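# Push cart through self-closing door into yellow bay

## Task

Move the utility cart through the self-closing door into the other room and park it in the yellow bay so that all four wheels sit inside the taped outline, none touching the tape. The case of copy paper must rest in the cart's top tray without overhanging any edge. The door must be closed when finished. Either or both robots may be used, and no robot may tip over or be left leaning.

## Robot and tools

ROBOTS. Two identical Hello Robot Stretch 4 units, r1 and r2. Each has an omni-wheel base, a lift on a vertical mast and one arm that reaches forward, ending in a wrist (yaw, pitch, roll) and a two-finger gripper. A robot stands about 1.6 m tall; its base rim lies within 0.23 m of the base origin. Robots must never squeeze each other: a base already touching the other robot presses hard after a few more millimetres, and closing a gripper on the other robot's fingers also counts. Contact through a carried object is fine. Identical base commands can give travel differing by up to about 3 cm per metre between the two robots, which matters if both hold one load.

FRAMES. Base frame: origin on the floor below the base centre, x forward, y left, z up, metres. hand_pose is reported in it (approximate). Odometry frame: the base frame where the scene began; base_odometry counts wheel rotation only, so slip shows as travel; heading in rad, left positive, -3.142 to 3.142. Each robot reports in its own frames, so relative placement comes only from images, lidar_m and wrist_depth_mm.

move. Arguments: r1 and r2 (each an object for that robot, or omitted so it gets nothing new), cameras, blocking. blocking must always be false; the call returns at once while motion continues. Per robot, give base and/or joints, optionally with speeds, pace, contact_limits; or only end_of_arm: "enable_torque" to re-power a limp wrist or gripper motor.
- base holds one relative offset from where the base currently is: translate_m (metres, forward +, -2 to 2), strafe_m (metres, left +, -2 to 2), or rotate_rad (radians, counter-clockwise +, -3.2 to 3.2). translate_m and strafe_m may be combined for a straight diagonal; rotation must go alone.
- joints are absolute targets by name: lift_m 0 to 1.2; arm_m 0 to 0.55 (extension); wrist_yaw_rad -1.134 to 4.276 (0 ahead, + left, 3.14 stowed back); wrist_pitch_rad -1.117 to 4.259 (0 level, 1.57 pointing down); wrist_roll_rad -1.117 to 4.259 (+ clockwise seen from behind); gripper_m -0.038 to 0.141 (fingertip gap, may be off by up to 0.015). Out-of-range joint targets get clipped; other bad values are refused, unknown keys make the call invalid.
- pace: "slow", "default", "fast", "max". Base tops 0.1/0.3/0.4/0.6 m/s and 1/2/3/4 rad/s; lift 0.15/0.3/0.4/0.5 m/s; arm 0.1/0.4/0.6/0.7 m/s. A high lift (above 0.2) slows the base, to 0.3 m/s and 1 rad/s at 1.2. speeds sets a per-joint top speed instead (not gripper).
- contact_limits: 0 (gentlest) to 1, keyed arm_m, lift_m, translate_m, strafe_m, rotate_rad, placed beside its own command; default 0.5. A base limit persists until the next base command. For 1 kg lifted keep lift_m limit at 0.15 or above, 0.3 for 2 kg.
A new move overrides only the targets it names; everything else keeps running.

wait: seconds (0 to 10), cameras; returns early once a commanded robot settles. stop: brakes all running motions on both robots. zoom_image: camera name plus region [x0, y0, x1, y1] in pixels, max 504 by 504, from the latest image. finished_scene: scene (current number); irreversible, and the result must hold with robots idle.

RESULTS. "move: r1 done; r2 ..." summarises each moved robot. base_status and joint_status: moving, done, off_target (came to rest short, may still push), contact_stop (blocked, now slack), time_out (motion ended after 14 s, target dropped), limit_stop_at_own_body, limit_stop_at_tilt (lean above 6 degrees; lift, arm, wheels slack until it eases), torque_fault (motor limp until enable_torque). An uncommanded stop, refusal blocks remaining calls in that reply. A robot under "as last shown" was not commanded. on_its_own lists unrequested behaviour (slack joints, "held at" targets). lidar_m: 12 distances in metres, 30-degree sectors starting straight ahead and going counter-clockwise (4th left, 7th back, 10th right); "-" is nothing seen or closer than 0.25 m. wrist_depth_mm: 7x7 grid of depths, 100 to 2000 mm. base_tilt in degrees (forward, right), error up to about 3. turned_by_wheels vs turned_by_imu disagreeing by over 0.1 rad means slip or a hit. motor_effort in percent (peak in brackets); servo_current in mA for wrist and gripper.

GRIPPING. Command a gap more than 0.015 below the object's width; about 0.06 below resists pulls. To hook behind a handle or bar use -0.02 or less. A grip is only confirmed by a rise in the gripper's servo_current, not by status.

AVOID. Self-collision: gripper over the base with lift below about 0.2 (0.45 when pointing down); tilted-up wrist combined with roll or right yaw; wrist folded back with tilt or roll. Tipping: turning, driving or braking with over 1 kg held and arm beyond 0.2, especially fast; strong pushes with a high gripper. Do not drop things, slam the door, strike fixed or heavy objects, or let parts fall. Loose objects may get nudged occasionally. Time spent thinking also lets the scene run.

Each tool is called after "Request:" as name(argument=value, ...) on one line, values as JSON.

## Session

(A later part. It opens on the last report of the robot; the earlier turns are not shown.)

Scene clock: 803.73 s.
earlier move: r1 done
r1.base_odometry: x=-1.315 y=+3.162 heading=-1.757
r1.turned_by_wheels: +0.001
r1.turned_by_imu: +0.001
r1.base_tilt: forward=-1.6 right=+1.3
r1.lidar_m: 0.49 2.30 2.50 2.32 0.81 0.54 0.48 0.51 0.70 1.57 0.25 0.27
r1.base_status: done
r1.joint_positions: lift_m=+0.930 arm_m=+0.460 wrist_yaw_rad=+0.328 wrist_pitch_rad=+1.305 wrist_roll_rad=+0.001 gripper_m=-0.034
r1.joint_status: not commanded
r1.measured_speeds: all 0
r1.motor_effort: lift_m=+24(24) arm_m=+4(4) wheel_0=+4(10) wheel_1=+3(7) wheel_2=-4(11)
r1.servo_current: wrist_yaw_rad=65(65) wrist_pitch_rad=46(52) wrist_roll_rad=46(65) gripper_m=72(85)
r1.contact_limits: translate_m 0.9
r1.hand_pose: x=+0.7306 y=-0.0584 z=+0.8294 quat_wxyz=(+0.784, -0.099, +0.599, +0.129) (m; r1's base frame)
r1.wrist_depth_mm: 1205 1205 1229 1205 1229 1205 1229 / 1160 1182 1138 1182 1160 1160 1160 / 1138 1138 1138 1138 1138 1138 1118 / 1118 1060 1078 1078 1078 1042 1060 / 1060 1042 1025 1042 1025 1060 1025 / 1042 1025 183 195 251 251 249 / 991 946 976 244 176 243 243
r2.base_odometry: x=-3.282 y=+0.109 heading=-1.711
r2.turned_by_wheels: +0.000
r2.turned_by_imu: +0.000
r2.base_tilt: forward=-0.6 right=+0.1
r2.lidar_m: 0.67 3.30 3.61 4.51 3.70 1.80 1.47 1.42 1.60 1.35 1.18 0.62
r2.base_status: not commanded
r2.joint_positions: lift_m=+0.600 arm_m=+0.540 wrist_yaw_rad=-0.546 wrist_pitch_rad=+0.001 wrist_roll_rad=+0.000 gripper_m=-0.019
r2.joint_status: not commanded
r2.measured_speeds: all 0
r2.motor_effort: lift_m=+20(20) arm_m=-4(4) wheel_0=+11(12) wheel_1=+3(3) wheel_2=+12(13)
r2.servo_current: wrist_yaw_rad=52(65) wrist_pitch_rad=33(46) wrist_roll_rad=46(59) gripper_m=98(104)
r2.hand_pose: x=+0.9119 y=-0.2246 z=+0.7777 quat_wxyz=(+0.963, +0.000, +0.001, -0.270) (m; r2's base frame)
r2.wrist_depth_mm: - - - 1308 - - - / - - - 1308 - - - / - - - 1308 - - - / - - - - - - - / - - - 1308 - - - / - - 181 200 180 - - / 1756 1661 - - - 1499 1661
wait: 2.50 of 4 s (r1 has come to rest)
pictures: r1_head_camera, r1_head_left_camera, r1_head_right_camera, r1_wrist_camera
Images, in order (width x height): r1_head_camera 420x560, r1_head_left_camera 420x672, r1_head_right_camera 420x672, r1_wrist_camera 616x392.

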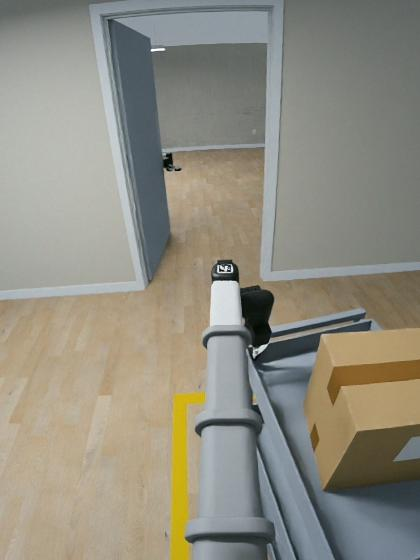

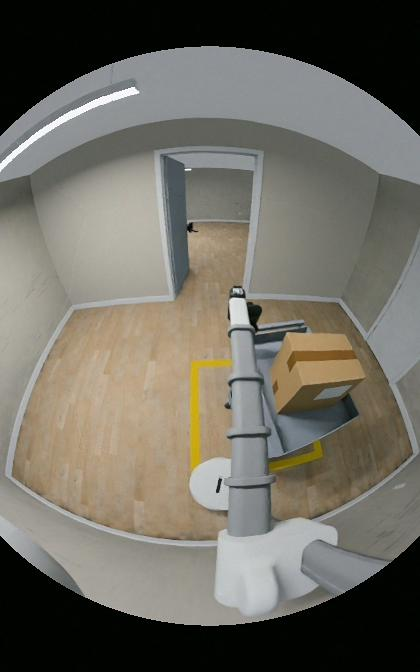

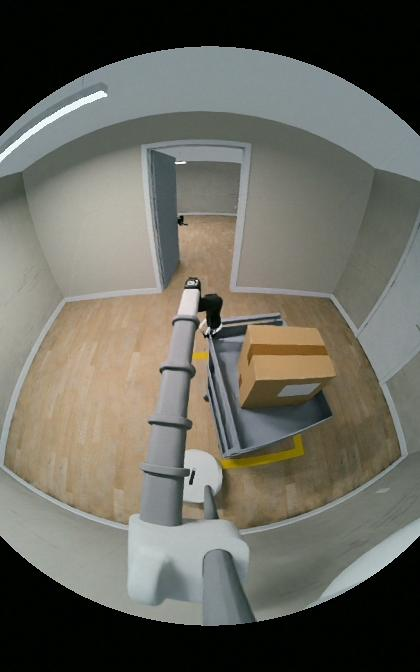

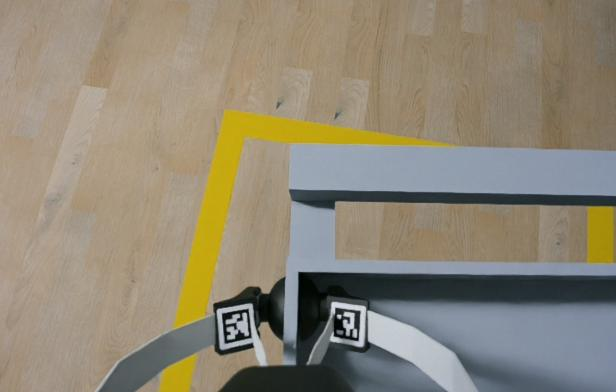

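Request:
move(r1={"joints":{"gripper_m":0.05}}, blocking=false, cameras=[])

Request:
wait(seconds=1.2, cameras=[])

Request:
move(r1={"base":{"translate_m":-0.085},"joints":{"arm_m":0.545},"speeds":{"arm_m":0.1},"pace":"slow"}, blocking=false, cameras=[])

Request:
wait(seconds=3, cameras=["r1_wrist_camera"])

Request:
move(r1={"joints":{"gripper_m":-0.035}}, blocking=false, cameras=[])

Request:
wait(seconds=1.5, cameras=["r1_wrist_camera"])

Request:
move(r1={"base":{"translate_m":0.15},"contact_limits":{"translate_m":0.9},"pace":"slow"}, blocking=false, cameras=[])

Request:
wait(seconds=4, cameras=["r1_wrist_camera","r1_head_camera","r1_head_left_camera","r1_head_right_camera"])

Request:
zoom_image(camera="r1_head_right_camera", region=[180, 300, 340, 490])

Scene clock: 842.33 s.
move: r1 moving
r1.base_odometry: x=-1.315 y=+3.162 heading=-1.757
r1.turned_by_wheels: +0.000
r1.turned_by_imu: -0.002
r1.base_tilt: forward=-1.6 right=+1.3
r1.lidar_m: 0.49 2.32 2.52 2.31 0.80 0.57 0.49 0.52 0.71 1.58 0.25 0.25
r1.base_status: not commanded
r1.joint_positions: lift_m=+0.930 arm_m=+0.460 wrist_yaw_rad=+0.328 wrist_pitch_rad=+1.305 wrist_roll_rad=+0.001 gripper_m=-0.009
r1.joint_status: gripper_m moving
r1.measured_speeds: all 0
r1.motor_effort: lift_m=+23(24) arm_m=+4(4) wheel_0=+4(4) wheel_1=+3(4) wheel_2=-4(4)
r1.servo_current: wrist_yaw_rad=39(78) wrist_pitch_rad=46(52) wrist_roll_rad=39(59) gripper_m=78(78)
r1.contact_limits: translate_m 0.9
r1.hand_pose: x=+0.7306 y=-0.0584 z=+0.8296 quat_wxyz=(+0.784, -0.099, +0.599, +0.129) (m; r1's base frame)
r1.wrist_depth_mm: 1205 1205 1229 1205 1205 1229 1182 / 1182 1182 1182 1182 1138 1160 1160 / 1138 1138 1118 1118 1160 1138 1118 / 1078 1060 1078 1078 1078 1078 - / 1060 1078 1042 216 1042 1042 1025 / 1025 1025 189 190 253 252 251 / 991 976 960 162 175 245 244
r2: as last shown
r2.turned_by_imu: +0.005
r2.base_tilt: forward=-0.7 right=+0.1
r2.lidar_m: 0.67 3.30 3.65 4.48 3.71 1.81 1.45 1.43 1.60 1.37 1.21 0.60
r2.motor_effort: lift_m=+20(20) arm_m=-4(4) wheel_0=+11(11) wheel_1=+3(3) wheel_2=+12(12)
r2.servo_current: wrist_yaw_rad=52(59) wrist_pitch_rad=46(46) wrist_roll_rad=59(59) gripper_m=98(104)
r2.wrist_depth_mm: - - - 1308 - - - / - - - 1308 - - - / - - - 1308 - - - / - - - - - - - / - - - 1336 - - - / - - 181 200 180 - - / 1756 1618 - - - 1499 1661
pictures: none
No camera images: "cameras" was empty.

Scene clock: 843.40 s.
earlier move: r1 done
r1.base_odometry: x=-1.315 y=+3.162 heading=-1.757
r1.turned_by_wheels: +0.000
r1.turned_by_imu: +0.000
r1.base_tilt: forward=-1.6 right=+1.3
r1.lidar_m: 0.45 2.29 2.51 2.33 0.83 0.56 0.51 0.53 0.70 1.60 0.25 0.27
r1.base_status: not commanded
r1.joint_positions: lift_m=+0.930 arm_m=+0.460 wrist_yaw_rad=+0.328 wrist_pitch_rad=+1.305 wrist_roll_rad=+0.001 gripper_m=+0.050
r1.joint_status: all done
r1.measured_speeds: all 0
r1.motor_effort: lift_m=+23(24) arm_m=+4(4) wheel_0=+3(5) wheel_1=+3(4) wheel_2=-4(4)
r1.servo_current: wrist_yaw_rad=52(78) wrist_pitch_rad=46(52) wrist_roll_rad=52(65) gripper_m=46(91)
r1.contact_limits: translate_m 0.9
r1.hand_pose: x=+0.7306 y=-0.0584 z=+0.8296 quat_wxyz=(+0.784, -0.099, +0.599, +0.129) (m; r1's base frame)
r1.wrist_depth_mm: 1205 1229 1229 1205 1205 1205 1205 / 1182 1182 1182 1160 1138 1182 1182 / 1160 1138 1138 1098 1118 1118 1118 / 1078 1078 1060 1078 1078 1078 1078 / 1060 1042 1042 1042 1060 1025 1025 / 1008 1042 193 991 195 249 251 / 991 976 976 142 241 242 243
r2.base_odometry: x=-3.282 y=+0.109 heading=-1.711
r2.turned_by_wheels: +0.000
r2.turned_by_imu: +0.000
r2.base_tilt: forward=-0.6 right=+0.1
r2.lidar_m: 0.65 3.30 3.63 4.52 3.71 1.83 1.45 1.44 1.56 1.37 1.22 0.60
r2.base_status: not commanded
r2.joint_positions: lift_m=+0.600 arm_m=+0.540 wrist_yaw_rad=-0.546 wrist_pitch_rad=+0.001 wrist_roll_rad=+0.000 gripper_m=-0.019
r2.joint_status: not commanded
r2.measured_speeds: all 0
r2.motor_effort: lift_m=+20(20) arm_m=-3(4) wheel_0=+11(11) wheel_1=+3(3) wheel_2=+12(12)
r2.servo_current: wrist_yaw_rad=52(59) wrist_pitch_rad=39(46) wrist_roll_rad=59(59) gripper_m=98(104)
r2.hand_pose: x=+0.9119 y=-0.2246 z=+0.7777 quat_wxyz=(+0.963, +0.000, +0.001, -0.270) (m; r2's base frame)
r2.wrist_depth_mm: - - - 1308 - - - / - - - 1308 - - - / - - - 1308 - - - / - - - - - - - / - - - 1308 - - - / - - 182 200 180 - - / 1708 1618 - - - 1499 1661
wait: 1.07 of 1.2 s (r1 has come to rest)
pictures: none
No camera images: "cameras" was empty.

Scene clock: 843.90 s.
move: r1 moving
r1.base_odometry: x=-1.313 y=+3.174 heading=-1.758
r1.turned_by_wheels: -0.001
r1.turned_by_imu: -0.001
r1.base_tilt: forward=-1.6 right=+1.3
r1.lidar_m: 0.49 2.32 2.49 2.31 0.82 0.53 0.49 0.51 0.69 1.51 0.26 0.25
r1.base_status: translate_m moving
r1.joint_positions: lift_m=+0.930 arm_m=+0.498 wrist_yaw_rad=+0.328 wrist_pitch_rad=+1.311 wrist_roll_rad=+0.001 gripper_m=+0.050
r1.joint_status: arm_m moving
r1.measured_speeds: translate_m=-0.048 strafe_m=+0.000 rotate_rad=+0.000 lift_m=+0.000 arm_m=+0.101 wrist_yaw_rad=+0.000 wrist_pitch_rad=+0.000 wrist_roll_rad=+0.000
r1.motor_effort: lift_m=+23(23) arm_m=+8(10) wheel_0=-9(9) wheel_1=-4(7) wheel_2=-2(4)
r1.servo_current: wrist_yaw_rad=65(65) wrist_pitch_rad=65(65) wrist_roll_rad=39(65) gripper_m=46(46)
r1.hand_pose: x=+0.7666 y=-0.0590 z=+0.8291 quat_wxyz=(+0.782, -0.099, +0.602, +0.129) (m; r1's base frame)
r1.wrist_depth_mm: 1229 1205 1160 1205 1205 1205 1205 / 1182 1160 1160 1138 1160 1160 1138 / 1118 1118 1118 1118 1138 1118 1098 / 1078 1060 1078 1098 - - - / 1042 1042 1042 1060 1042 1042 1042 / 1008 1008 193 1008 195 249 250 / 976 960 976 139 242 243 245
r2: as last shown
r2.base_tilt: forward=-0.6 right=+0.0
r2.lidar_m: 0.65 3.30 3.60 4.51 3.69 1.83 1.46 1.43 1.58 1.37 1.17 0.59
r2.motor_effort: lift_m=+20(20) arm_m=-4(4) wheel_0=+11(11) wheel_1=+3(3) wheel_2=+12(12)
r2.servo_current: wrist_yaw_rad=46(59) wrist_pitch_rad=46(46) wrist_roll_rad=52(59) gripper_m=98(98)
r2.wrist_depth_mm: - - - 1308 - - - / - - - 1308 - - - / - - - 1308 - - - / - - - - - - - / - - - 1308 - - - / - - 181 201 181 - - / 1756 1618 - - - 1499 1708
pictures: none
No camera images: "cameras" was empty.

Scene clock: 845.53 s.
earlier move: r1 done
r1.base_odometry: x=-1.299 y=+3.245 heading=-1.758
r1.turned_by_wheels: +0.000
r1.turned_by_imu: +0.000
r1.base_tilt: forward=-1.6 right=+1.2
r1.lidar_m: 0.48 2.39 2.48 2.31 0.68 0.46 0.41 0.43 0.60 1.33 0.39 0.29
r1.base_status: done
r1.joint_positions: lift_m=+0.930 arm_m=+0.545 wrist_yaw_rad=+0.328 wrist_pitch_rad=+1.303 wrist_roll_rad=+0.001 gripper_m=+0.050
r1.joint_status: all done
r1.measured_speeds: all 0
r1.motor_effort: lift_m=+23(23) arm_m=+4(10) wheel_0=-6(9) wheel_1=-4(7) wheel_2=+0(4)
r1.servo_current: wrist_yaw_rad=52(72) wrist_pitch_rad=46(72) wrist_roll_rad=59(65) gripper_m=39(52)
r1.hand_pose: x=+0.8162 y=-0.0582 z=+0.8297 quat_wxyz=(+0.785, -0.099, +0.598, +0.129) (m; r1's base frame)
r1.wrist_depth_mm: 1229 1229 1229 1229 1205 1229 1205 / 1160 1205 1160 1182 1182 1160 1160 / 1118 1118 1138 1138 - - - / 1078 1098 1098 1098 202 1118 1078 / 1060 1060 1060 1060 260 258 257 / 1025 1025 193 1008 188 253 253 / 991 976 976 138 243 243 243
r2.base_odometry: x=-3.282 y=+0.109 heading=-1.711
r2.turned_by_wheels: +0.000
r2.turned_by_imu: +0.000
r2.base_tilt: forward=-0.7 right=+0.1
r2.lidar_m: 0.65 3.30 3.59 4.50 3.72 1.82 1.44 1.42 1.57 1.34 1.17 0.62
r2.base_status: not commanded
r2.joint_positions: lift_m=+0.600 arm_m=+0.540 wrist_yaw_rad=-0.546 wrist_pitch_rad=+0.001 wrist_roll_rad=+0.000 gripper_m=-0.019
r2.joint_status: not commanded
r2.measured_speeds: all 0
r2.motor_effort: lift_m=+20(20) arm_m=-4(4) wheel_0=+11(12) wheel_1=+3(3) wheel_2=+12(12)
r2.servo_current: wrist_yaw_rad=46(59) wrist_pitch_rad=39(46) wrist_roll_rad=59(65) gripper_m=104(104)
r2.hand_pose: x=+0.9119 y=-0.2246 z=+0.7777 quat_wxyz=(+0.963, +0.000, +0.001, -0.270) (m; r2's base frame)
r2.wrist_depth_mm: - - - 1281 - - - / - - - 1308 - - - / - - - 1308 - - - / - - - - - - - / - - - 1308 - - - / - - 181 201 180 - - / 1708 1661 - - - 1499 1618
wait: 1.63 of 3 s (r1 has come to rest)
pictures: r1_wrist_camera
Images, in order (width x height): r1_wrist_camera 616x392.

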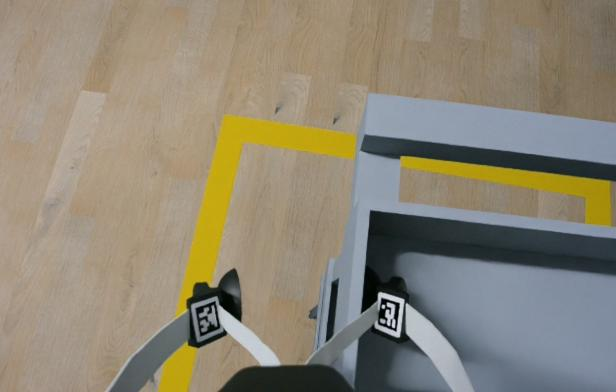

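Scene clock: 846.03 s.
move: r1 moving
r1.base_odometry: x=-1.299 y=+3.245 heading=-1.758
r1.turned_by_wheels: +0.000
r1.turned_by_imu: +0.000
r1.base_tilt: forward=-1.6 right=+1.3
r1.lidar_m: 0.52 2.39 2.48 2.32 0.68 0.45 0.41 0.43 0.59 1.34 0.42 0.29
r1.base_status: not commanded
r1.joint_positions: lift_m=+0.930 arm_m=+0.545 wrist_yaw_rad=+0.328 wrist_pitch_rad=+1.303 wrist_roll_rad=+0.001 gripper_m=+0.031
r1.joint_status: gripper_m moving
r1.measured_speeds: translate_m=+0.000 strafe_m=+0.000 rotate_rad=-0.001 lift_m=+0.000 arm_m=+0.000 wrist_yaw_rad=+0.000 wrist_pitch_rad=+0.000 wrist_roll_rad=+0.000
r1.motor_effort: lift_m=+23(23) arm_m=+4(4) wheel_0=-7(7) wheel_1=-5(5) wheel_2=-1(1)
r1.servo_current: wrist_yaw_rad=52(59) wrist_pitch_rad=33(46) wrist_roll_rad=46(59) gripper_m=130(130)
r1.hand_pose: x=+0.8162 y=-0.0582 z=+0.8297 quat_wxyz=(+0.785, -0.099, +0.598, +0.129) (m; r1's base frame)
r1.wrist_depth_mm: 1205 1229 1205 1229 1205 1205 1205 / 1182 1160 1160 1182 1182 1182 1160 / 1118 1118 1118 1118 - - - / 1078 1078 1098 1078 204 1098 1060 / 1060 1042 1078 1042 259 257 256 / 991 1008 191 1008 193 251 251 / 976 976 960 145 242 242 243
r2: as last shown
r2.base_tilt: forward=-0.6 right=+0.1
r2.lidar_m: 0.66 3.30 3.63 4.49 3.69 1.83 1.46 1.43 1.60 1.37 1.18 0.62
r2.servo_current: wrist_yaw_rad=39(59) wrist_pitch_rad=46(46) wrist_roll_rad=52(59) gripper_m=98(104)
r2.wrist_depth_mm: - - - 1281 - - - / - - - 1308 - - - / - - - 1281 - - - / - - - - - - - / - - - 1308 - - - / - - 181 200 180 - - / 1756 1661 - - - 1537 1661
pictures: none
No camera images: "cameras" was empty.

Scene clock: 847.10 s.
earlier move: r1 done
r1.base_odometry: x=-1.299 y=+3.245 heading=-1.758
r1.turned_by_wheels: +0.000
r1.turned_by_imu: +0.000
r1.base_tilt: forward=-1.6 right=+1.3
r1.lidar_m: 0.46 2.39 2.50 2.31 0.69 0.46 0.42 0.42 0.60 1.32 0.36 0.31
r1.base_status: not commanded
r1.joint_positions: lift_m=+0.930 arm_m=+0.545 wrist_yaw_rad=+0.328 wrist_pitch_rad=+1.303 wrist_roll_rad=+0.001 gripper_m=-0.034
r1.joint_status: all done
r1.measured_speeds: all 0
r1.motor_effort: lift_m=+23(23) arm_m=+4(4) wheel_0=-5(7) wheel_1=-5(5) wheel_2=-4(4)
r1.servo_current: wrist_yaw_rad=39(72) wrist_pitch_rad=46(52) wrist_roll_rad=52(59) gripper_m=78(163)
r1.hand_pose: x=+0.8162 y=-0.0582 z=+0.8297 quat_wxyz=(+0.785, -0.099, +0.598, +0.129) (m; r1's base frame)
r1.wrist_depth_mm: 1182 1229 1205 1205 1182 1205 1229 / 1182 1160 1160 1182 1138 1138 1160 / 1138 1118 1118 1118 - - - / 1098 1078 1098 1078 1078 1060 1060 / 1060 1042 1060 259 256 245 254 / 1025 1008 185 199 250 250 249 / 991 960 183 158 239 240 241
r2.base_odometry: x=-3.282 y=+0.109 heading=-1.711
r2.turned_by_wheels: +0.000
r2.turned_by_imu: +0.000
r2.base_tilt: forward=-0.7 right=+0.1
r2.lidar_m: 0.65 3.29 3.62 4.47 3.70 1.81 1.45 1.42 1.60 1.36 1.18 0.59
r2.base_status: not commanded
r2.joint_positions: lift_m=+0.600 arm_m=+0.540 wrist_yaw_rad=-0.546 wrist_pitch_rad=+0.001 wrist_roll_rad=+0.000 gripper_m=-0.019
r2.joint_status: not commanded
r2.measured_speeds: all 0
r2.motor_effort: lift_m=+20(20) arm_m=-4(4) wheel_0=+11(12) wheel_1=+3(3) wheel_2=+12(13)
r2.servo_current: wrist_yaw_rad=52(59) wrist_pitch_rad=33(46) wrist_roll_rad=46(65) gripper_m=91(104)
r2.hand_pose: x=+0.9119 y=-0.2246 z=+0.7777 quat_wxyz=(+0.963, +0.000, +0.001, -0.270) (m; r2's base frame)
r2.wrist_depth_mm: - - - 1281 - - - / - - - 1308 - - - / - - - 1281 - - - / - - - - - - - / - - - 1308 - - - / - - 181 201 180 - - / 1756 1618 - - - 1499 1618
wait: 1.07 of 1.5 s (r1 has come to rest)
pictures: r1_wrist_camera
Images, in order (width x height): r1_wrist_camera 616x392.

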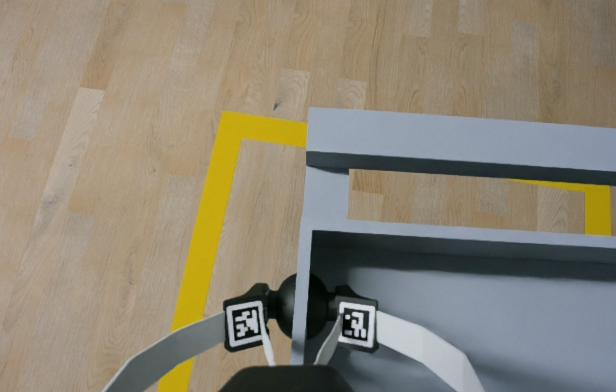

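Scene clock: 847.60 s.
move: r1 moving
r1.base_odometry: x=-1.301 y=+3.233 heading=-1.758
r1.turned_by_wheels: +0.000
r1.turned_by_imu: +0.000
r1.base_tilt: forward=-1.6 right=+1.3
r1.lidar_m: 0.49 2.36 2.47 2.33 0.71 0.48 0.43 0.44 0.59 1.34 0.35 0.27
r1.base_status: translate_m moving
r1.joint_positions: lift_m=+0.930 arm_m=+0.545 wrist_yaw_rad=+0.328 wrist_pitch_rad=+1.306 wrist_roll_rad=+0.001 gripper_m=-0.034
r1.joint_status: not commanded
r1.measured_speeds: translate_m=+0.048 strafe_m=+0.000 rotate_rad=+0.001 lift_m=+0.000 arm_m=+0.000 wrist_yaw_rad=+0.000 wrist_pitch_rad=+0.000 wrist_roll_rad=+0.000
r1.motor_effort: lift_m=+23(23) arm_m=+4(4) wheel_0=+3(4) wheel_1=+3(3) wheel_2=-10(11)
r1.servo_current: wrist_yaw_rad=52(59) wrist_pitch_rad=46(52) wrist_roll_rad=52(59) gripper_m=72(85)
r1.contact_limits: translate_m 0.9
r1.hand_pose: x=+0.8155 y=-0.0585 z=+0.8295 quat_wxyz=(+0.784, -0.099, +0.599, +0.129) (m; r1's base frame)
r1.wrist_depth_mm: 1205 1229 1205 1182 1229 1182 1205 / 1182 1182 1160 1160 1138 1138 1160 / 1118 1118 1118 1098 - 1118 1138 / 1098 1078 1098 1078 1098 1078 1060 / 1042 1060 1060 257 255 255 1042 / 991 1025 183 197 250 251 250 / 991 960 180 164 239 241 243
r2: as last shown
r2.base_tilt: forward=-0.6 right=+0.0
r2.lidar_m: 0.63 3.31 3.64 4.49 3.72 1.80 1.47 1.45 1.59 1.37 1.18 0.61
r2.motor_effort: lift_m=+20(20) arm_m=-4(4) wheel_0=+11(11) wheel_1=+3(3) wheel_2=+12(12)
r2.servo_current: wrist_yaw_rad=59(59) wrist_pitch_rad=39(46) wrist_roll_rad=33(59) gripper_m=98(104)
r2.wrist_depth_mm: - - - 1308 - - - / - - - 1281 - - - / - - - 1308 - - - / - - - - - - - / - - - 1308 - - - / - - 181 201 180 - - / 1756 1661 - - - 1537 1618
pictures: none
No camera images: "cameras" was empty.

Scene clock: 849.90 s.
earlier move: r1 done
r1.base_odometry: x=-1.327 y=+3.098 heading=-1.759
r1.turned_by_wheels: -0.001
r1.turned_by_imu: -0.004
r1.base_tilt: forward=-1.6 right=+1.3
r1.lidar_m: 0.31 2.26 2.52 2.32 0.90 0.62 0.57 0.60 0.80 1.70 0.31 0.25
r1.base_status: done
r1.joint_positions: lift_m=+0.930 arm_m=+0.545 wrist_yaw_rad=+0.327 wrist_pitch_rad=+1.311 wrist_roll_rad=+0.001 gripper_m=-0.034
r1.joint_status: not commanded
r1.measured_speeds: all 0
r1.motor_effort: lift_m=+23(23) arm_m=+4(4) wheel_0=-6(8) wheel_1=-2(5) wheel_2=-11(16)
r1.servo_current: wrist_yaw_rad=39(72) wrist_pitch_rad=72(72) wrist_roll_rad=46(65) gripper_m=65(85)
r1.contact_limits: translate_m 0.9
r1.hand_pose: x=+0.8141 y=-0.0590 z=+0.8291 quat_wxyz=(+0.782, -0.099, +0.601, +0.129) (m; r1's base frame)
r1.wrist_depth_mm: 1229 1205 1229 1205 1229 1182 1205 / 1182 1160 1160 1160 1160 1160 1182 / 1118 1098 1138 1118 1118 1118 1138 / 1078 1098 1078 1060 - - 1098 / 1042 1060 1042 1042 1060 1008 1042 / 1008 1008 183 200 185 248 1008 / 991 960 182 157 181 240 244
r2.base_odometry: x=-3.282 y=+0.109 heading=-1.711
r2.turned_by_wheels: +0.000
r2.turned_by_imu: +0.000
r2.base_tilt: forward=-0.6 right=+0.0
r2.lidar_m: 0.65 3.31 3.62 4.50 3.71 1.82 1.46 1.43 1.57 1.34 1.21 0.62
r2.base_status: not commanded
r2.joint_positions: lift_m=+0.600 arm_m=+0.540 wrist_yaw_rad=-0.546 wrist_pitch_rad=+0.001 wrist_roll_rad=+0.000 gripper_m=-0.019
r2.joint_status: not commanded
r2.measured_speeds: all 0
r2.motor_effort: lift_m=+20(20) arm_m=-3(4) wheel_0=+11(11) wheel_1=+3(3) wheel_2=+12(13)
r2.servo_current: wrist_yaw_rad=46(65) wrist_pitch_rad=39(46) wrist_roll_rad=46(65) gripper_m=98(104)
r2.hand_pose: x=+0.9119 y=-0.2246 z=+0.7777 quat_wxyz=(+0.963, +0.000, +0.001, -0.270) (m; r2's base frame)
r2.wrist_depth_mm: - - - 1308 - - - / - - - 1308 - - - / - - - 1308 - - - / - - - - - - - / - - - 1308 - - - / - - 181 200 181 - - / 1708 1618 - - - 1499 1708
wait: 2.30 of 4 s (r1 has come to rest)
pictures: r1_head_camera, r1_head_left_camera, r1_head_right_camera, r1_wrist_camera
Images, in order (width x height): r1_head_camera 420x560, r1_head_left_camera 420x672, r1_head_right_camera 420x672, r1_wrist_camera 616x392.

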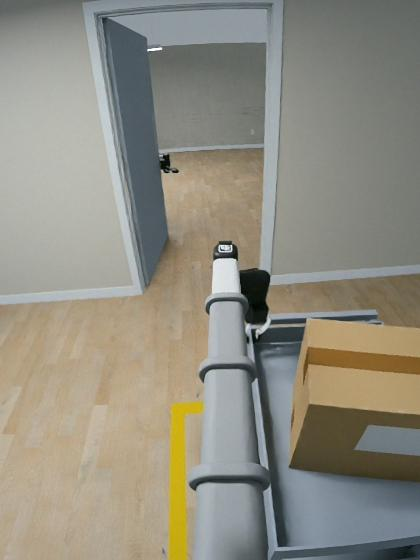

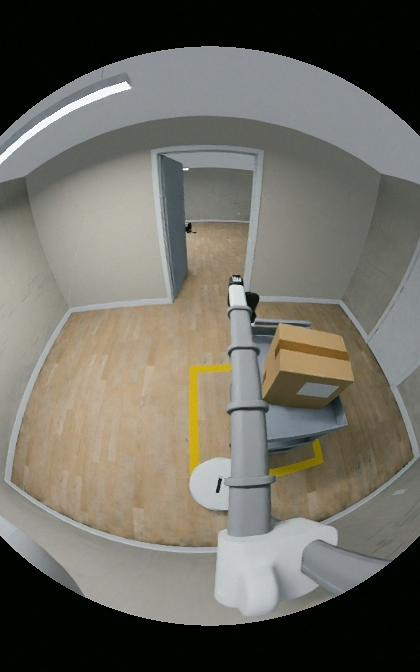

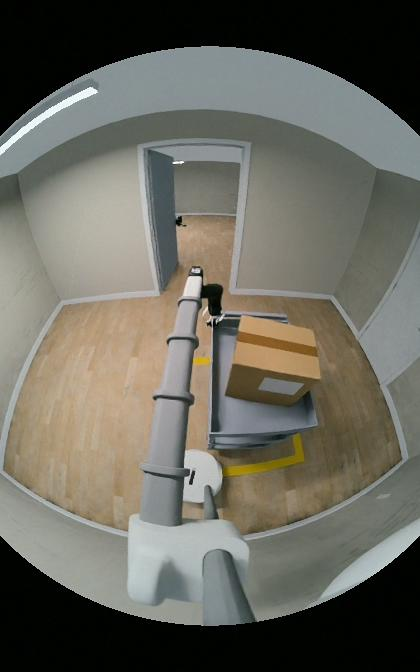

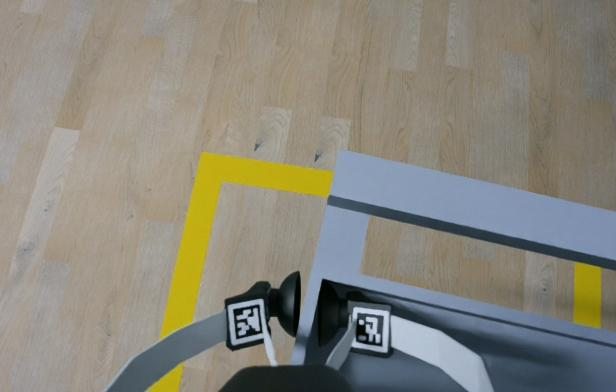

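Scaled by 2.653 from the camera's 420x672 image, which has a finer 600x960 frame.

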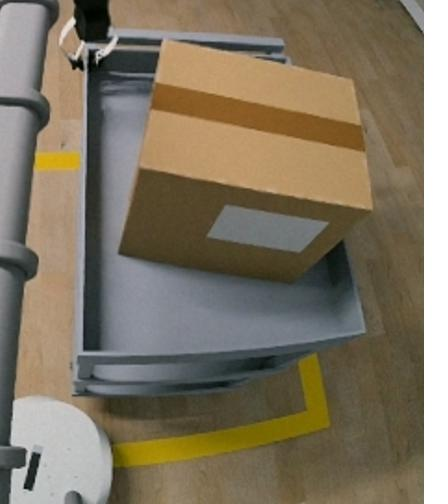

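Request:
move(r1={"joints":{"gripper_m":0.08}}, r2={"base":{"translate_m":-0.14,"strafe_m":0.32},"pace":"slow"}, blocking=false, cameras=[])

Request:
wait(seconds=1.5, cameras=[])

Request:
move(r1={"joints":{"lift_m":1.1}}, blocking=false, cameras=[])

Request:
wait(seconds=1.5, cameras=["r1_wrist_camera","r2_head_camera"])

Request:
move(r1={"base":{"strafe_m":0.4},"joints":{"arm_m":0.3}}, blocking=false, cameras=[])

Request:
wait(seconds=3, cameras=["r1_head_camera","r1_head_right_camera","r2_head_camera","r2_head_right_camera"])

Scene clock: 872.33 s.
move: r1 moving; r2 moving
r1.base_odometry: x=-1.327 y=+3.098 heading=-1.759
r1.turned_by_wheels: +0.000
r1.turned_by_imu: -0.001
r1.base_tilt: forward=-1.6 right=+1.3
r1.lidar_m: 0.31 2.24 2.51 2.32 0.90 0.61 0.57 0.58 0.81 1.73 0.31 0.25
r1.base_status: not commanded
r1.joint_positions: lift_m=+0.930 arm_m=+0.545 wrist_yaw_rad=+0.327 wrist_pitch_rad=+1.311 wrist_roll_rad=+0.001 gripper_m=-0.009
r1.joint_status: gripper_m moving
r1.measured_speeds: translate_m=+0.000 strafe_m=+0.000 rotate_rad=+0.000 lift_m=+0.001 arm_m=+0.000 wrist_yaw_rad=+0.000 wrist_pitch_rad=+0.000 wrist_roll_rad=+0.000
r1.motor_effort: lift_m=+23(23) arm_m=+4(4) wheel_0=-6(7) wheel_1=-2(2) wheel_2=-11(11)
r1.servo_current: wrist_yaw_rad=65(65) wrist_pitch_rad=65(65) wrist_roll_rad=65(65) gripper_m=59(59)
r1.contact_limits: translate_m 0.9
r1.hand_pose: x=+0.8141 y=-0.0590 z=+0.8292 quat_wxyz=(+0.782, -0.099, +0.601, +0.129) (m; r1's base frame)
r1.wrist_depth_mm: 1229 1205 1229 1160 1205 1205 1229 / 1182 1182 1160 1138 1182 1160 1160 / 1118 1138 1138 1098 1138 1118 1118 / 1060 1098 1078 1060 - - 1098 / 1042 1042 1042 1025 1042 1025 1042 / 991 1008 208 202 187 249 1008 / 991 991 179 149 242 246 244
r2.base_odometry: x=-3.270 y=+0.112 heading=-1.710
r2.turned_by_wheels: +0.001
r2.turned_by_imu: +0.004
r2.base_tilt: forward=-0.7 right=+0.1
r2.lidar_m: 0.67 3.30 3.63 4.47 3.68 1.82 1.47 1.43 1.59 1.40 1.18 0.62
r2.base_status: translate_m moving; strafe_m moving
r2.joint_positions: lift_m=+0.600 arm_m=+0.540 wrist_yaw_rad=-0.546 wrist_pitch_rad=+0.001 wrist_roll_rad=+0.000 gripper_m=-0.019
r2.joint_status: not commanded
r2.measured_speeds: translate_m=-0.018 strafe_m=+0.044 rotate_rad=+0.008 lift_m=+0.000 arm_m=+0.000 wrist_yaw_rad=+0.000 wrist_pitch_rad=+0.000 wrist_roll_rad=+0.000
r2.motor_effort: lift_m=+20(20) arm_m=-4(4) wheel_0=-5(9) wheel_1=+7(8) wheel_2=+9(15)
r2.servo_current: wrist_yaw_rad=39(65) wrist_pitch_rad=39(46) wrist_roll_rad=39(52) gripper_m=91(98)
r2.hand_pose: x=+0.9120 y=-0.2244 z=+0.7777 quat_wxyz=(+0.963, +0.000, +0.001, -0.270) (m; r2's base frame)
r2.wrist_depth_mm: - - - 1336 - - - / - - - 1308 - - - / - - - 1308 - - - / - - - 1308 - - - / - - - 1308 - - - / - - 181 200 180 - - / 1708 1576 - - - 1537 1618
pictures: none
No camera images: "cameras" was empty.

Scene clock: 873.67 s.
earlier move: r1 done; r2 moving
r1.base_odometry: x=-1.327 y=+3.098 heading=-1.758
r1.turned_by_wheels: +0.001
r1.turned_by_imu: +0.001
r1.base_tilt: forward=-1.6 right=+1.3
r1.lidar_m: 0.28 2.25 2.48 2.32 0.95 0.61 0.57 0.58 0.79 1.74 0.32 0.25
r1.base_status: not commanded
r1.joint_positions: lift_m=+0.930 arm_m=+0.545 wrist_yaw_rad=+0.327 wrist_pitch_rad=+1.311 wrist_roll_rad=+0.001 gripper_m=+0.080
r1.joint_status: all done
r1.measured_speeds: all 0
r1.motor_effort: lift_m=+22(23) arm_m=+4(4) wheel_0=-2(7) wheel_1=-1(2) wheel_2=-2(11)
r1.servo_current: wrist_yaw_rad=59(72) wrist_pitch_rad=59(72) wrist_roll_rad=46(65) gripper_m=39(98)
r1.contact_limits: translate_m 0.9
r1.hand_pose: x=+0.8142 y=-0.0590 z=+0.8292 quat_wxyz=(+0.782, -0.099, +0.601, +0.129) (m; r1's base frame)
r1.wrist_depth_mm: 1229 1205 1205 1182 1205 1205 1205 / 1160 1160 1160 1160 1182 1160 1160 / 1118 1160 1118 1138 1098 1138 1098 / 1098 1098 1078 1060 - - - / 1060 1060 1025 1042 208 1060 1025 / 1025 1008 211 1008 196 248 246 / 976 991 976 138 242 242 241
r2.base_odometry: x=-3.153 y=+0.145 heading=-1.710
r2.turned_by_wheels: +0.000
r2.turned_by_imu: +0.002
r2.base_tilt: forward=-0.7 right=+0.1
r2.lidar_m: 0.87 3.31 3.63 4.33 3.68 1.81 1.46 1.42 1.57 1.49 1.29 0.78
r2.base_status: translate_m moving; strafe_m moving
r2.joint_positions: lift_m=+0.600 arm_m=+0.540 wrist_yaw_rad=-0.542 wrist_pitch_rad=+0.001 wrist_roll_rad=+0.000 gripper_m=-0.019
r2.joint_status: not commanded
r2.measured_speeds: translate_m=-0.039 strafe_m=+0.091 rotate_rad=-0.004 lift_m=+0.000 arm_m=+0.000 wrist_yaw_rad=+0.000 wrist_pitch_rad=+0.000 wrist_roll_rad=+0.000
r2.motor_effort: lift_m=+20(20) arm_m=-4(4) wheel_0=+2(9) wheel_1=+8(10) wheel_2=+10(19)
r2.servo_current: wrist_yaw_rad=46(72) wrist_pitch_rad=39(46) wrist_roll_rad=46(65) gripper_m=98(104)
r2.hand_pose: x=+0.9130 y=-0.2236 z=+0.7777 quat_wxyz=(+0.964, +0.000, +0.001, -0.267) (m; r2's base frame)
r2.wrist_depth_mm: - - - 1366 - 127 - / - - - 1397 - 126 - / - - - 1366 - 130 148 / - - - 1430 - 127 150 / - - - 1397 - 131 151 / - - 186 190 166 131 153 / 1708 1618 1661 - - 126 -
wait: 1.33 of 1.5 s (r1 has come to rest)
pictures: none
No camera images: "cameras" was empty.

Scene clock: 874.17 s.
earlier move: r2 moving
move: r1 moving
r1.base_odometry: x=-1.327 y=+3.098 heading=-1.758
r1.turned_by_wheels: +0.000
r1.turned_by_imu: +0.000
r1.base_tilt: forward=-1.6 right=+1.2
r1.lidar_m: 0.28 2.25 2.50 2.33 0.94 0.62 0.56 0.58 0.76 1.77 0.30 0.25
r1.base_status: not commanded
r1.joint_positions: lift_m=+0.967 arm_m=+0.545 wrist_yaw_rad=+0.327 wrist_pitch_rad=+1.311 wrist_roll_rad=+0.001 gripper_m=+0.080
r1.joint_status: lift_m moving
r1.measured_speeds: translate_m=+0.000 strafe_m=+0.000 rotate_rad=+0.000 lift_m=+0.146 arm_m=+0.000 wrist_yaw_rad=+0.000 wrist_pitch_rad=+0.000 wrist_roll_rad=+0.000
r1.motor_effort: lift_m=+27(27) arm_m=+4(4) wheel_0=-2(2) wheel_1=-1(1) wheel_2=-2(3)
r1.servo_current: wrist_yaw_rad=46(59) wrist_pitch_rad=59(72) wrist_roll_rad=39(65) gripper_m=46(52)
r1.contact_limits: translate_m 0.9
r1.hand_pose: x=+0.8142 y=-0.0590 z=+0.8670 quat_wxyz=(+0.782, -0.099, +0.601, +0.129) (m; r1's base frame)
r1.wrist_depth_mm: 1229 1281 1255 1229 1281 1255 1229 / 1182 1205 1160 1182 1182 1182 1205 / 1160 1138 1138 1138 1160 1160 1160 / 1138 1118 1118 1138 - - 1098 / 1078 1078 1078 1060 1060 1078 1042 / 1025 1042 200 1060 197 278 1042 / 1025 1008 1008 149 273 273 277
r2.base_odometry: x=-3.105 y=+0.158 heading=-1.710
r2.turned_by_wheels: -0.001
r2.turned_by_imu: -0.001
r2.base_tilt: forward=-0.6 right=+0.0
r2.lidar_m: 1.00 3.31 3.63 4.34 3.67 1.83 1.44 1.42 1.57 1.55 1.38 0.91
r2.base_status: translate_m moving; strafe_m moving
r2.joint_positions: lift_m=+0.600 arm_m=+0.540 wrist_yaw_rad=-0.547 wrist_pitch_rad=+0.001 wrist_roll_rad=+0.000 gripper_m=-0.019
r2.joint_status: not commanded
r2.measured_speeds: translate_m=-0.041 strafe_m=+0.091 rotate_rad=-0.001 lift_m=+0.000 arm_m=+0.000 wrist_yaw_rad=+0.000 wrist_pitch_rad=+0.000 wrist_roll_rad=+0.000
r2.motor_effort: lift_m=+20(20) arm_m=-4(4) wheel_0=-5(9) wheel_1=+5(8) wheel_2=+7(11)
r2.servo_current: wrist_yaw_rad=39(65) wrist_pitch_rad=46(52) wrist_roll_rad=52(59) gripper_m=91(104)
r2.hand_pose: x=+0.9117 y=-0.2247 z=+0.7777 quat_wxyz=(+0.963, +0.000, +0.001, -0.270) (m; r2's base frame)
r2.wrist_depth_mm: - - - 272 300 236 - / - - - 274 303 237 - / - - - 277 296 250 - / - - - 278 291 357 - / - - - 272 306 362 - / - - 184 201 182 373 - / 1756 1661 - - 327 368 -
pictures: none
No camera images: "cameras" was empty.

Scene clock: 875.47 s.
earlier move: r1 done; r2 moving
r1.base_odometry: x=-1.327 y=+3.098 heading=-1.758
r1.turned_by_wheels: +0.000
r1.turned_by_imu: +0.000
r1.base_tilt: forward=-1.5 right=+1.3
r1.lidar_m: 0.26 2.24 2.51 2.31 0.93 0.61 0.57 0.58 0.79 1.77 0.29 0.25
r1.base_status: not commanded
r1.joint_positions: lift_m=+1.100 arm_m=+0.545 wrist_yaw_rad=+0.327 wrist_pitch_rad=+1.304 wrist_roll_rad=+0.001 gripper_m=+0.080
r1.joint_status: all done
r1.measured_speeds: all 0
r1.motor_effort: lift_m=+24(28) arm_m=+4(4) wheel_0=-1(2) wheel_1=-1(1) wheel_2=-2(3)
r1.servo_current: wrist_yaw_rad=46(65) wrist_pitch_rad=46(72) wrist_roll_rad=46(65) gripper_m=39(52)
r1.contact_limits: translate_m 0.9
r1.hand_pose: x=+0.8160 y=-0.0583 z=+0.9996 quat_wxyz=(+0.784, -0.098, +0.599, +0.129) (m; r1's base frame)
r1.wrist_depth_mm: 1430 1397 1430 1464 1397 1397 1430 / 1366 1336 1366 1366 1366 1366 1336 / 1336 1308 1308 1281 1281 1281 1308 / 1255 1281 1255 1255 1255 1229 1255 / 1255 1205 1205 1229 1205 - 1182 / 1160 1182 200 1182 190 1182 1138 / 1118 1138 1138 143 399 399 399
r2.base_odometry: x=-2.980 y=+0.193 heading=-1.710
r2.turned_by_wheels: +0.000
r2.turned_by_imu: +0.000
r2.base_tilt: forward=-0.7 right=+0.1
r2.lidar_m: 2.81 3.32 3.64 4.19 3.66 1.80 1.44 1.42 1.59 1.69 1.62 1.43
r2.base_status: translate_m moving; strafe_m moving
r2.joint_positions: lift_m=+0.600 arm_m=+0.540 wrist_yaw_rad=-0.547 wrist_pitch_rad=+0.001 wrist_roll_rad=+0.000 gripper_m=-0.019
r2.joint_status: not commanded
r2.measured_speeds: translate_m=-0.035 strafe_m=+0.081 rotate_rad=+0.000 lift_m=+0.000 arm_m=+0.000 wrist_yaw_rad=+0.000 wrist_pitch_rad=+0.000 wrist_roll_rad=+0.000
r2.motor_effort: lift_m=+20(20) arm_m=-4(4) wheel_0=-4(11) wheel_1=+3(8) wheel_2=+6(11)
r2.servo_current: wrist_yaw_rad=46(65) wrist_pitch_rad=39(52) wrist_roll_rad=52(59) gripper_m=91(104)
r2.hand_pose: x=+0.9117 y=-0.2247 z=+0.7777 quat_wxyz=(+0.963, +0.000, +0.001, -0.270) (m; r2's base frame)
r2.wrist_depth_mm: - - - 778 - - - / - - - 788 - - - / - - - 798 - - - / - - - - - - - / - - - 214 - - - / - - 187 201 169 - - / 1756 1618 - - - - -
wait: 1.30 of 1.5 s (r1 has come to rest)
pictures: r1_wrist_camera, r2_head_camera
Images, in order (width x height): r1_wrist_camera 616x392, r2_head_camera 420x560.

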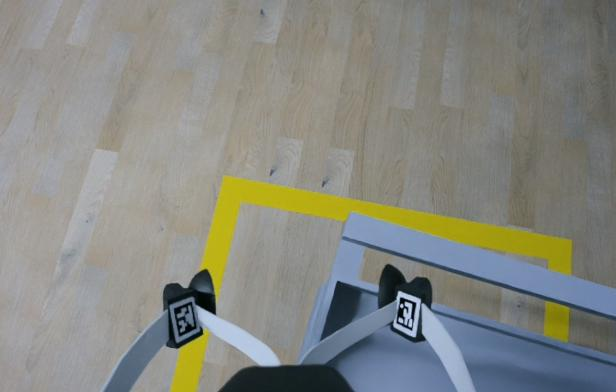

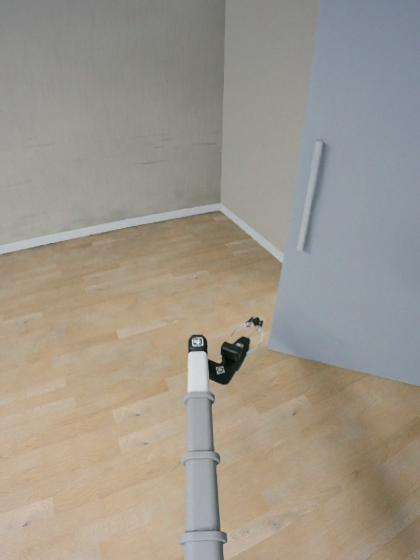

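Scene clock: 875.97 s.
earlier move: r2 moving
move: r1 moving
r1.base_odometry: x=-1.291 y=+3.091 heading=-1.758
r1.turned_by_wheels: +0.000
r1.turned_by_imu: +0.000
r1.base_tilt: forward=-1.6 right=+1.3
r1.lidar_m: 0.42 2.24 2.47 2.30 0.94 0.63 0.56 0.60 0.78 1.79 0.33 0.25
r1.base_status: strafe_m moving
r1.joint_positions: lift_m=+1.100 arm_m=+0.494 wrist_yaw_rad=+0.327 wrist_pitch_rad=+1.303 wrist_roll_rad=+0.001 gripper_m=+0.080
r1.joint_status: arm_m moving
r1.measured_speeds: translate_m=+0.000 strafe_m=+0.139 rotate_rad=-0.001 lift_m=+0.000 arm_m=-0.195 wrist_yaw_rad=+0.001 wrist_pitch_rad=-0.002 wrist_roll_rad=+0.000
r1.motor_effort: lift_m=+24(24) arm_m=-5(7) wheel_0=-10(11) wheel_1=+7(10) wheel_2=-1(1)
r1.servo_current: wrist_yaw_rad=33(65) wrist_pitch_rad=46(46) wrist_roll_rad=26(59) gripper_m=46(46)
r1.hand_pose: x=+0.7655 y=-0.0582 z=+0.9996 quat_wxyz=(+0.785, -0.098, +0.598, +0.129) (m; r1's base frame)
r1.wrist_depth_mm: 1430 1464 1430 1430 1397 1397 1366 / 1397 1366 1397 1336 1366 1397 1308 / 1336 1281 1336 1281 1308 1308 1281 / 1255 1255 1281 1281 1255 1281 1255 / 1205 1229 1205 1160 1205 1205 1182 / 1182 1182 200 1182 187 415 404 / 1138 1118 1138 143 402 399 402
r2.base_odometry: x=-2.951 y=+0.201 heading=-1.710
r2.turned_by_wheels: +0.000
r2.turned_by_imu: +0.000
r2.base_tilt: forward=-0.6 right=+0.1
r2.lidar_m: 2.89 3.32 3.64 4.15 3.65 1.82 1.43 1.44 1.57 1.73 1.69 1.61
r2.base_status: translate_m moving; strafe_m moving
r2.joint_positions: lift_m=+0.600 arm_m=+0.540 wrist_yaw_rad=-0.547 wrist_pitch_rad=+0.001 wrist_roll_rad=+0.000 gripper_m=-0.019
r2.joint_status: not commanded
r2.measured_speeds: translate_m=-0.015 strafe_m=+0.035 rotate_rad=+0.002 lift_m=+0.000 arm_m=+0.000 wrist_yaw_rad=+0.000 wrist_pitch_rad=+0.000 wrist_roll_rad=+0.000
r2.motor_effort: lift_m=+20(20) arm_m=-4(4) wheel_0=-6(8) wheel_1=+5(6) wheel_2=+6(7)
r2.servo_current: wrist_yaw_rad=46(52) wrist_pitch_rad=46(46) wrist_roll_rad=39(59) gripper_m=91(104)
r2.hand_pose: x=+0.9117 y=-0.2247 z=+0.7777 quat_wxyz=(+0.963, +0.000, +0.001, -0.270) (m; r2's base frame)
r2.wrist_depth_mm: - - - 991 - - - / - - - 976 - - - / - - - 991 - - - / - - - - - - - / - - - 216 - - - / - - 187 200 169 - - / 1708 1618 - - - - -
pictures: none
No camera images: "cameras" was empty.

Scene clock: 876.60 s.
earlier move: r1 moving; r2 done
r1.base_odometry: x=-1.145 y=+3.063 heading=-1.758
r1.turned_by_wheels: +0.000
r1.turned_by_imu: +0.001
r1.base_tilt: forward=-1.6 right=+1.3
r1.lidar_m: 2.17 2.22 2.31 2.13 0.95 0.64 0.58 0.60 0.80 1.79 0.34 0.33
r1.base_status: strafe_m moving
r1.joint_positions: lift_m=+1.100 arm_m=+0.337 wrist_yaw_rad=+0.328 wrist_pitch_rad=+1.303 wrist_roll_rad=+0.001 gripper_m=+0.080
r1.joint_status: arm_m moving
r1.measured_speeds: translate_m=+0.000 strafe_m=+0.302 rotate_rad=-0.002 lift_m=+0.000 arm_m=-0.178 wrist_yaw_rad=+0.000 wrist_pitch_rad=+0.000 wrist_roll_rad=+0.000
r1.motor_effort: lift_m=+24(24) arm_m=-3(7) wheel_0=-5(12) wheel_1=+7(11) wheel_2=+1(2)
r1.servo_current: wrist_yaw_rad=39(72) wrist_pitch_rad=39(52) wrist_roll_rad=46(65) gripper_m=39(46)
r1.hand_pose: x=+0.6080 y=-0.0582 z=+0.9997 quat_wxyz=(+0.785, -0.098, +0.598, +0.129) (m; r1's base frame)
r1.wrist_depth_mm: 1430 1430 1430 1430 1430 1397 1397 / 1397 1336 1397 1366 1397 1336 1366 / 1308 1308 1336 1336 1336 1281 - / 1255 1281 1255 1255 1255 585 445 / 1229 1229 1205 1182 1205 - 430 / 1160 1182 198 1205 195 - 413 / 1138 1138 1098 151 - - 399
r2.base_odometry: x=-2.945 y=+0.203 heading=-1.711
r2.turned_by_wheels: +0.000
r2.turned_by_imu: +0.000
r2.base_tilt: forward=-0.6 right=+0.0
r2.lidar_m: 2.86 3.32 3.64 4.15 3.68 1.82 1.45 1.41 1.54 1.73 1.71 1.75
r2.base_status: done
r2.joint_positions: lift_m=+0.600 arm_m=+0.540 wrist_yaw_rad=-0.547 wrist_pitch_rad=+0.001 wrist_roll_rad=+0.000 gripper_m=-0.019
r2.joint_status: not commanded
r2.measured_speeds: all 0
r2.motor_effort: lift_m=+20(20) arm_m=-4(4) wheel_0=-4(8) wheel_1=+4(6) wheel_2=+6(7)
r2.servo_current: wrist_yaw_rad=46(52) wrist_pitch_rad=46(46) wrist_roll_rad=46(59) gripper_m=91(104)
r2.hand_pose: x=+0.9117 y=-0.2247 z=+0.7777 quat_wxyz=(+0.963, +0.000, +0.001, -0.270) (m; r2's base frame)
r2.wrist_depth_mm: - - - - - - - / - - - - - - - / - - - - - - - / - - - - - - - / - - - 215 - - - / - - 187 200 169 - - / 1708 1661 - - - - -
wait: 0.63 of 3 s (r2 has come to rest)
pictures: r1_head_camera, r1_head_right_camera, r2_head_camera, r2_head_right_camera
Images, in order (width x height): r1_head_camera 420x560, r1_head_right_camera 420x672, r2_head_camera 420x560, r2_head_right_camera 420x672.

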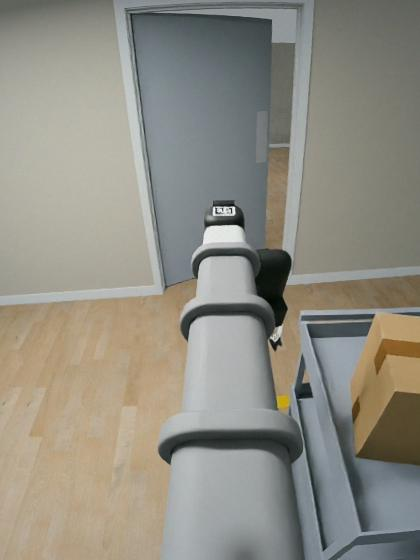

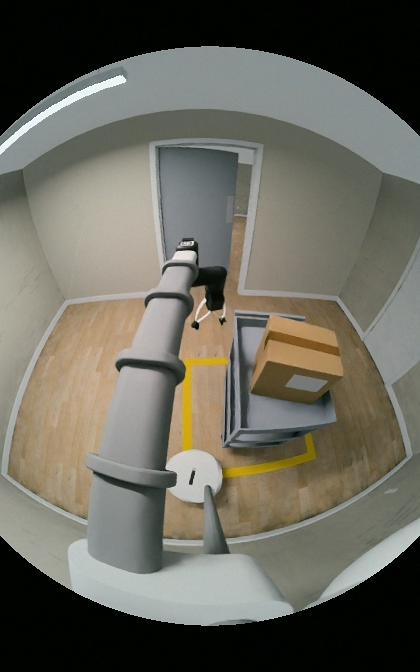

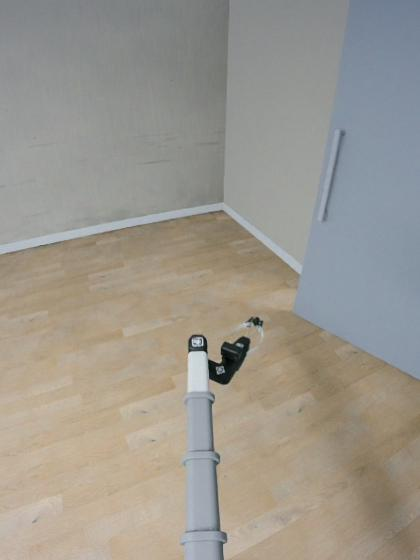

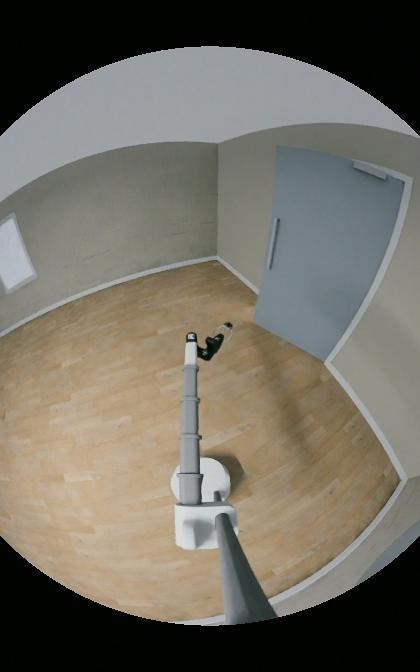

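Request:
wait(seconds=1.5, cameras=[])

Request:
wait(seconds=3.5, cameras=["r1_head_camera","r1_head_right_camera"])

Request:
zoom_image(camera="r1_head_right_camera", region=[170, 290, 340, 490])

Scene clock: 880.70 s.
earlier move: r1 done
r1.base_odometry: x=-0.934 y=+3.023 heading=-1.758
r1.turned_by_wheels: +0.000
r1.turned_by_imu: +0.001
r1.base_tilt: forward=-1.6 right=+1.3
r1.lidar_m: 2.16 2.20 2.09 1.93 0.98 0.67 0.60 0.63 0.85 0.91 0.49 0.67
r1.base_status: done
r1.joint_positions: lift_m=+1.100 arm_m=+0.300 wrist_yaw_rad=+0.328 wrist_pitch_rad=+1.303 wrist_roll_rad=+0.001 gripper_m=+0.080
r1.joint_status: all done
r1.measured_speeds: all 0
r1.motor_effort: lift_m=+23(24) arm_m=-4(7) wheel_0=-2(12) wheel_1=+0(11) wheel_2=+0(2)
r1.servo_current: wrist_yaw_rad=46(72) wrist_pitch_rad=39(52) wrist_roll_rad=46(72) gripper_m=39(52)
r1.hand_pose: x=+0.5713 y=-0.0582 z=+0.9997 quat_wxyz=(+0.785, -0.098, +0.598, +0.129) (m; r1's base frame)
r1.wrist_depth_mm: 1430 1464 1397 1397 1397 1397 1397 / 1366 1397 1336 1366 1366 1366 1366 / 1308 1308 1308 1308 1308 1308 1281 / 1255 1255 1255 1255 1281 1255 1229 / 1229 1182 1205 1182 1229 1229 - / 1138 1160 200 1182 190 - - / 1118 1118 1138 143 1118 - -
r2.base_odometry: x=-2.945 y=+0.203 heading=-1.711
r2.turned_by_wheels: +0.000
r2.turned_by_imu: +0.001
r2.base_tilt: forward=-0.7 right=+0.1
r2.lidar_m: 2.88 3.30 3.65 4.14 3.69 1.81 1.44 1.42 1.57 1.73 1.70 1.84
r2.base_status: done
r2.joint_positions: lift_m=+0.600 arm_m=+0.540 wrist_yaw_rad=-0.547 wrist_pitch_rad=+0.001 wrist_roll_rad=+0.000 gripper_m=-0.019
r2.joint_status: not commanded
r2.measured_speeds: all 0
r2.motor_effort: lift_m=+20(20) arm_m=-4(4) wheel_0=-4(8) wheel_1=+4(6) wheel_2=+6(7)
r2.servo_current: wrist_yaw_rad=46(59) wrist_pitch_rad=46(46) wrist_roll_rad=52(59) gripper_m=98(111)
r2.hand_pose: x=+0.9117 y=-0.2247 z=+0.7777 quat_wxyz=(+0.963, +0.000, +0.001, -0.270) (m; r2's base frame)
r2.wrist_depth_mm: - - - - - - - / - - - - - - - / - - - - - - - / - - - - - - - / - - - - - - - / - - 187 200 169 - - / 1756 1618 - - - - -
wait: 0.00 of 1.5 s (r1 has come to rest)
pictures: none
No camera images: "cameras" was empty.

Scene clock: 884.20 s.
r1.base_odometry: x=-0.934 y=+3.023 heading=-1.758
r1.turned_by_wheels: +0.000
r1.turned_by_imu: +0.000
r1.base_tilt: forward=-1.6 right=+1.3
r1.lidar_m: 2.15 2.20 2.10 1.94 0.98 0.65 0.60 0.63 0.85 0.90 0.52 0.66
r1.base_status: done
r1.joint_positions: lift_m=+1.100 arm_m=+0.300 wrist_yaw_rad=+0.328 wrist_pitch_rad=+1.303 wrist_roll_rad=+0.001 gripper_m=+0.080
r1.joint_status: all done
r1.measured_speeds: all 0
r1.motor_effort: lift_m=+23(24) arm_m=-4(7) wheel_0=-1(12) wheel_1=+0(11) wheel_2=+0(2)
r1.servo_current: wrist_yaw_rad=33(72) wrist_pitch_rad=39(52) wrist_roll_rad=39(72) gripper_m=46(52)
r1.hand_pose: x=+0.5713 y=-0.0582 z=+0.9997 quat_wxyz=(+0.785, -0.098, +0.598, +0.129) (m; r1's base frame)
r1.wrist_depth_mm: 1430 1464 1430 1397 1397 1397 1397 / 1397 1366 1397 1366 1336 1366 1366 / 1308 1308 1308 1308 1308 1308 1281 / 1281 1229 1281 1255 1281 1229 1255 / 1229 1229 1205 1205 1205 1255 - / 1160 1182 200 1160 190 - - / 1138 1138 1138 143 1118 - -
r2.base_odometry: x=-2.945 y=+0.203 heading=-1.711
r2.turned_by_wheels: +0.000
r2.turned_by_imu: +0.000
r2.base_tilt: forward=-0.6 right=+0.1
r2.lidar_m: 2.88 3.32 3.64 4.15 3.66 1.80 1.44 1.42 1.57 1.69 1.70 1.88
r2.base_status: done
r2.joint_positions: lift_m=+0.600 arm_m=+0.540 wrist_yaw_rad=-0.547 wrist_pitch_rad=+0.001 wrist_roll_rad=+0.000 gripper_m=-0.019
r2.joint_status: not commanded
r2.measured_speeds: all 0
r2.motor_effort: lift_m=+20(20) arm_m=-4(4) wheel_0=-4(8) wheel_1=+4(6) wheel_2=+6(7)
r2.servo_current: wrist_yaw_rad=52(59) wrist_pitch_rad=33(46) wrist_roll_rad=46(59) gripper_m=98(111)
r2.hand_pose: x=+0.9117 y=-0.2247 z=+0.7777 quat_wxyz=(+0.963, +0.000, +0.001, -0.270) (m; r2's base frame)
r2.wrist_depth_mm: - - - - - - - / - - - - - - - / - - - - - - - / - - - - - - - / - - - - - - - / - - 186 200 169 - - / 1708 1618 - - - - -
wait: 3.50 s; at rest by 0.27 s
pictures: r1_head_camera, r1_head_right_camera
Images, in order (width x height): r1_head_camera 420x560, r1_head_right_camera 420x672.

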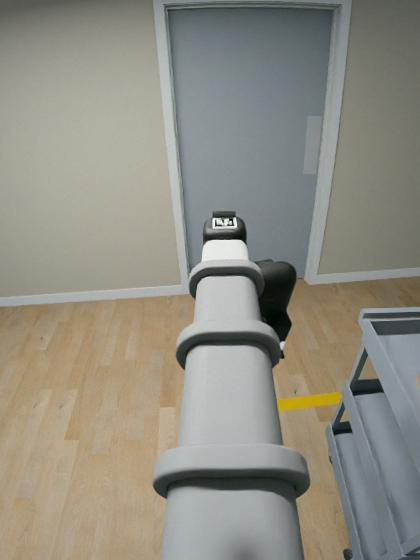

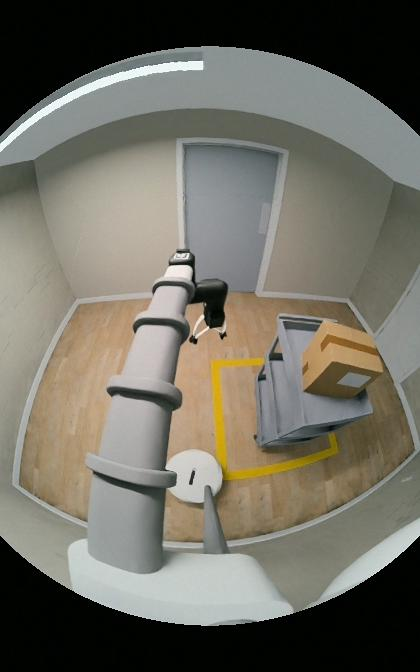

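Scaled by 2.520 from the camera's 420x672 image, which has a finer 600x960 frame.

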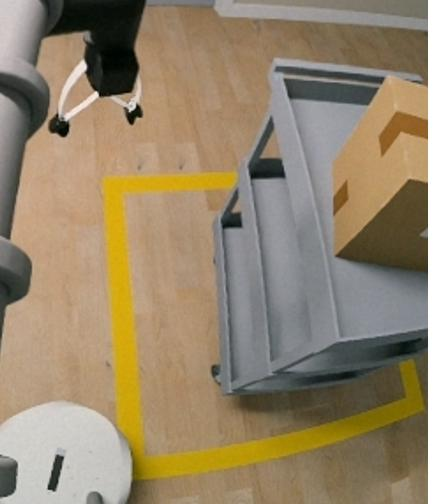

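Request:
finished_scene(scene=2)

The scene is finished: the task was done.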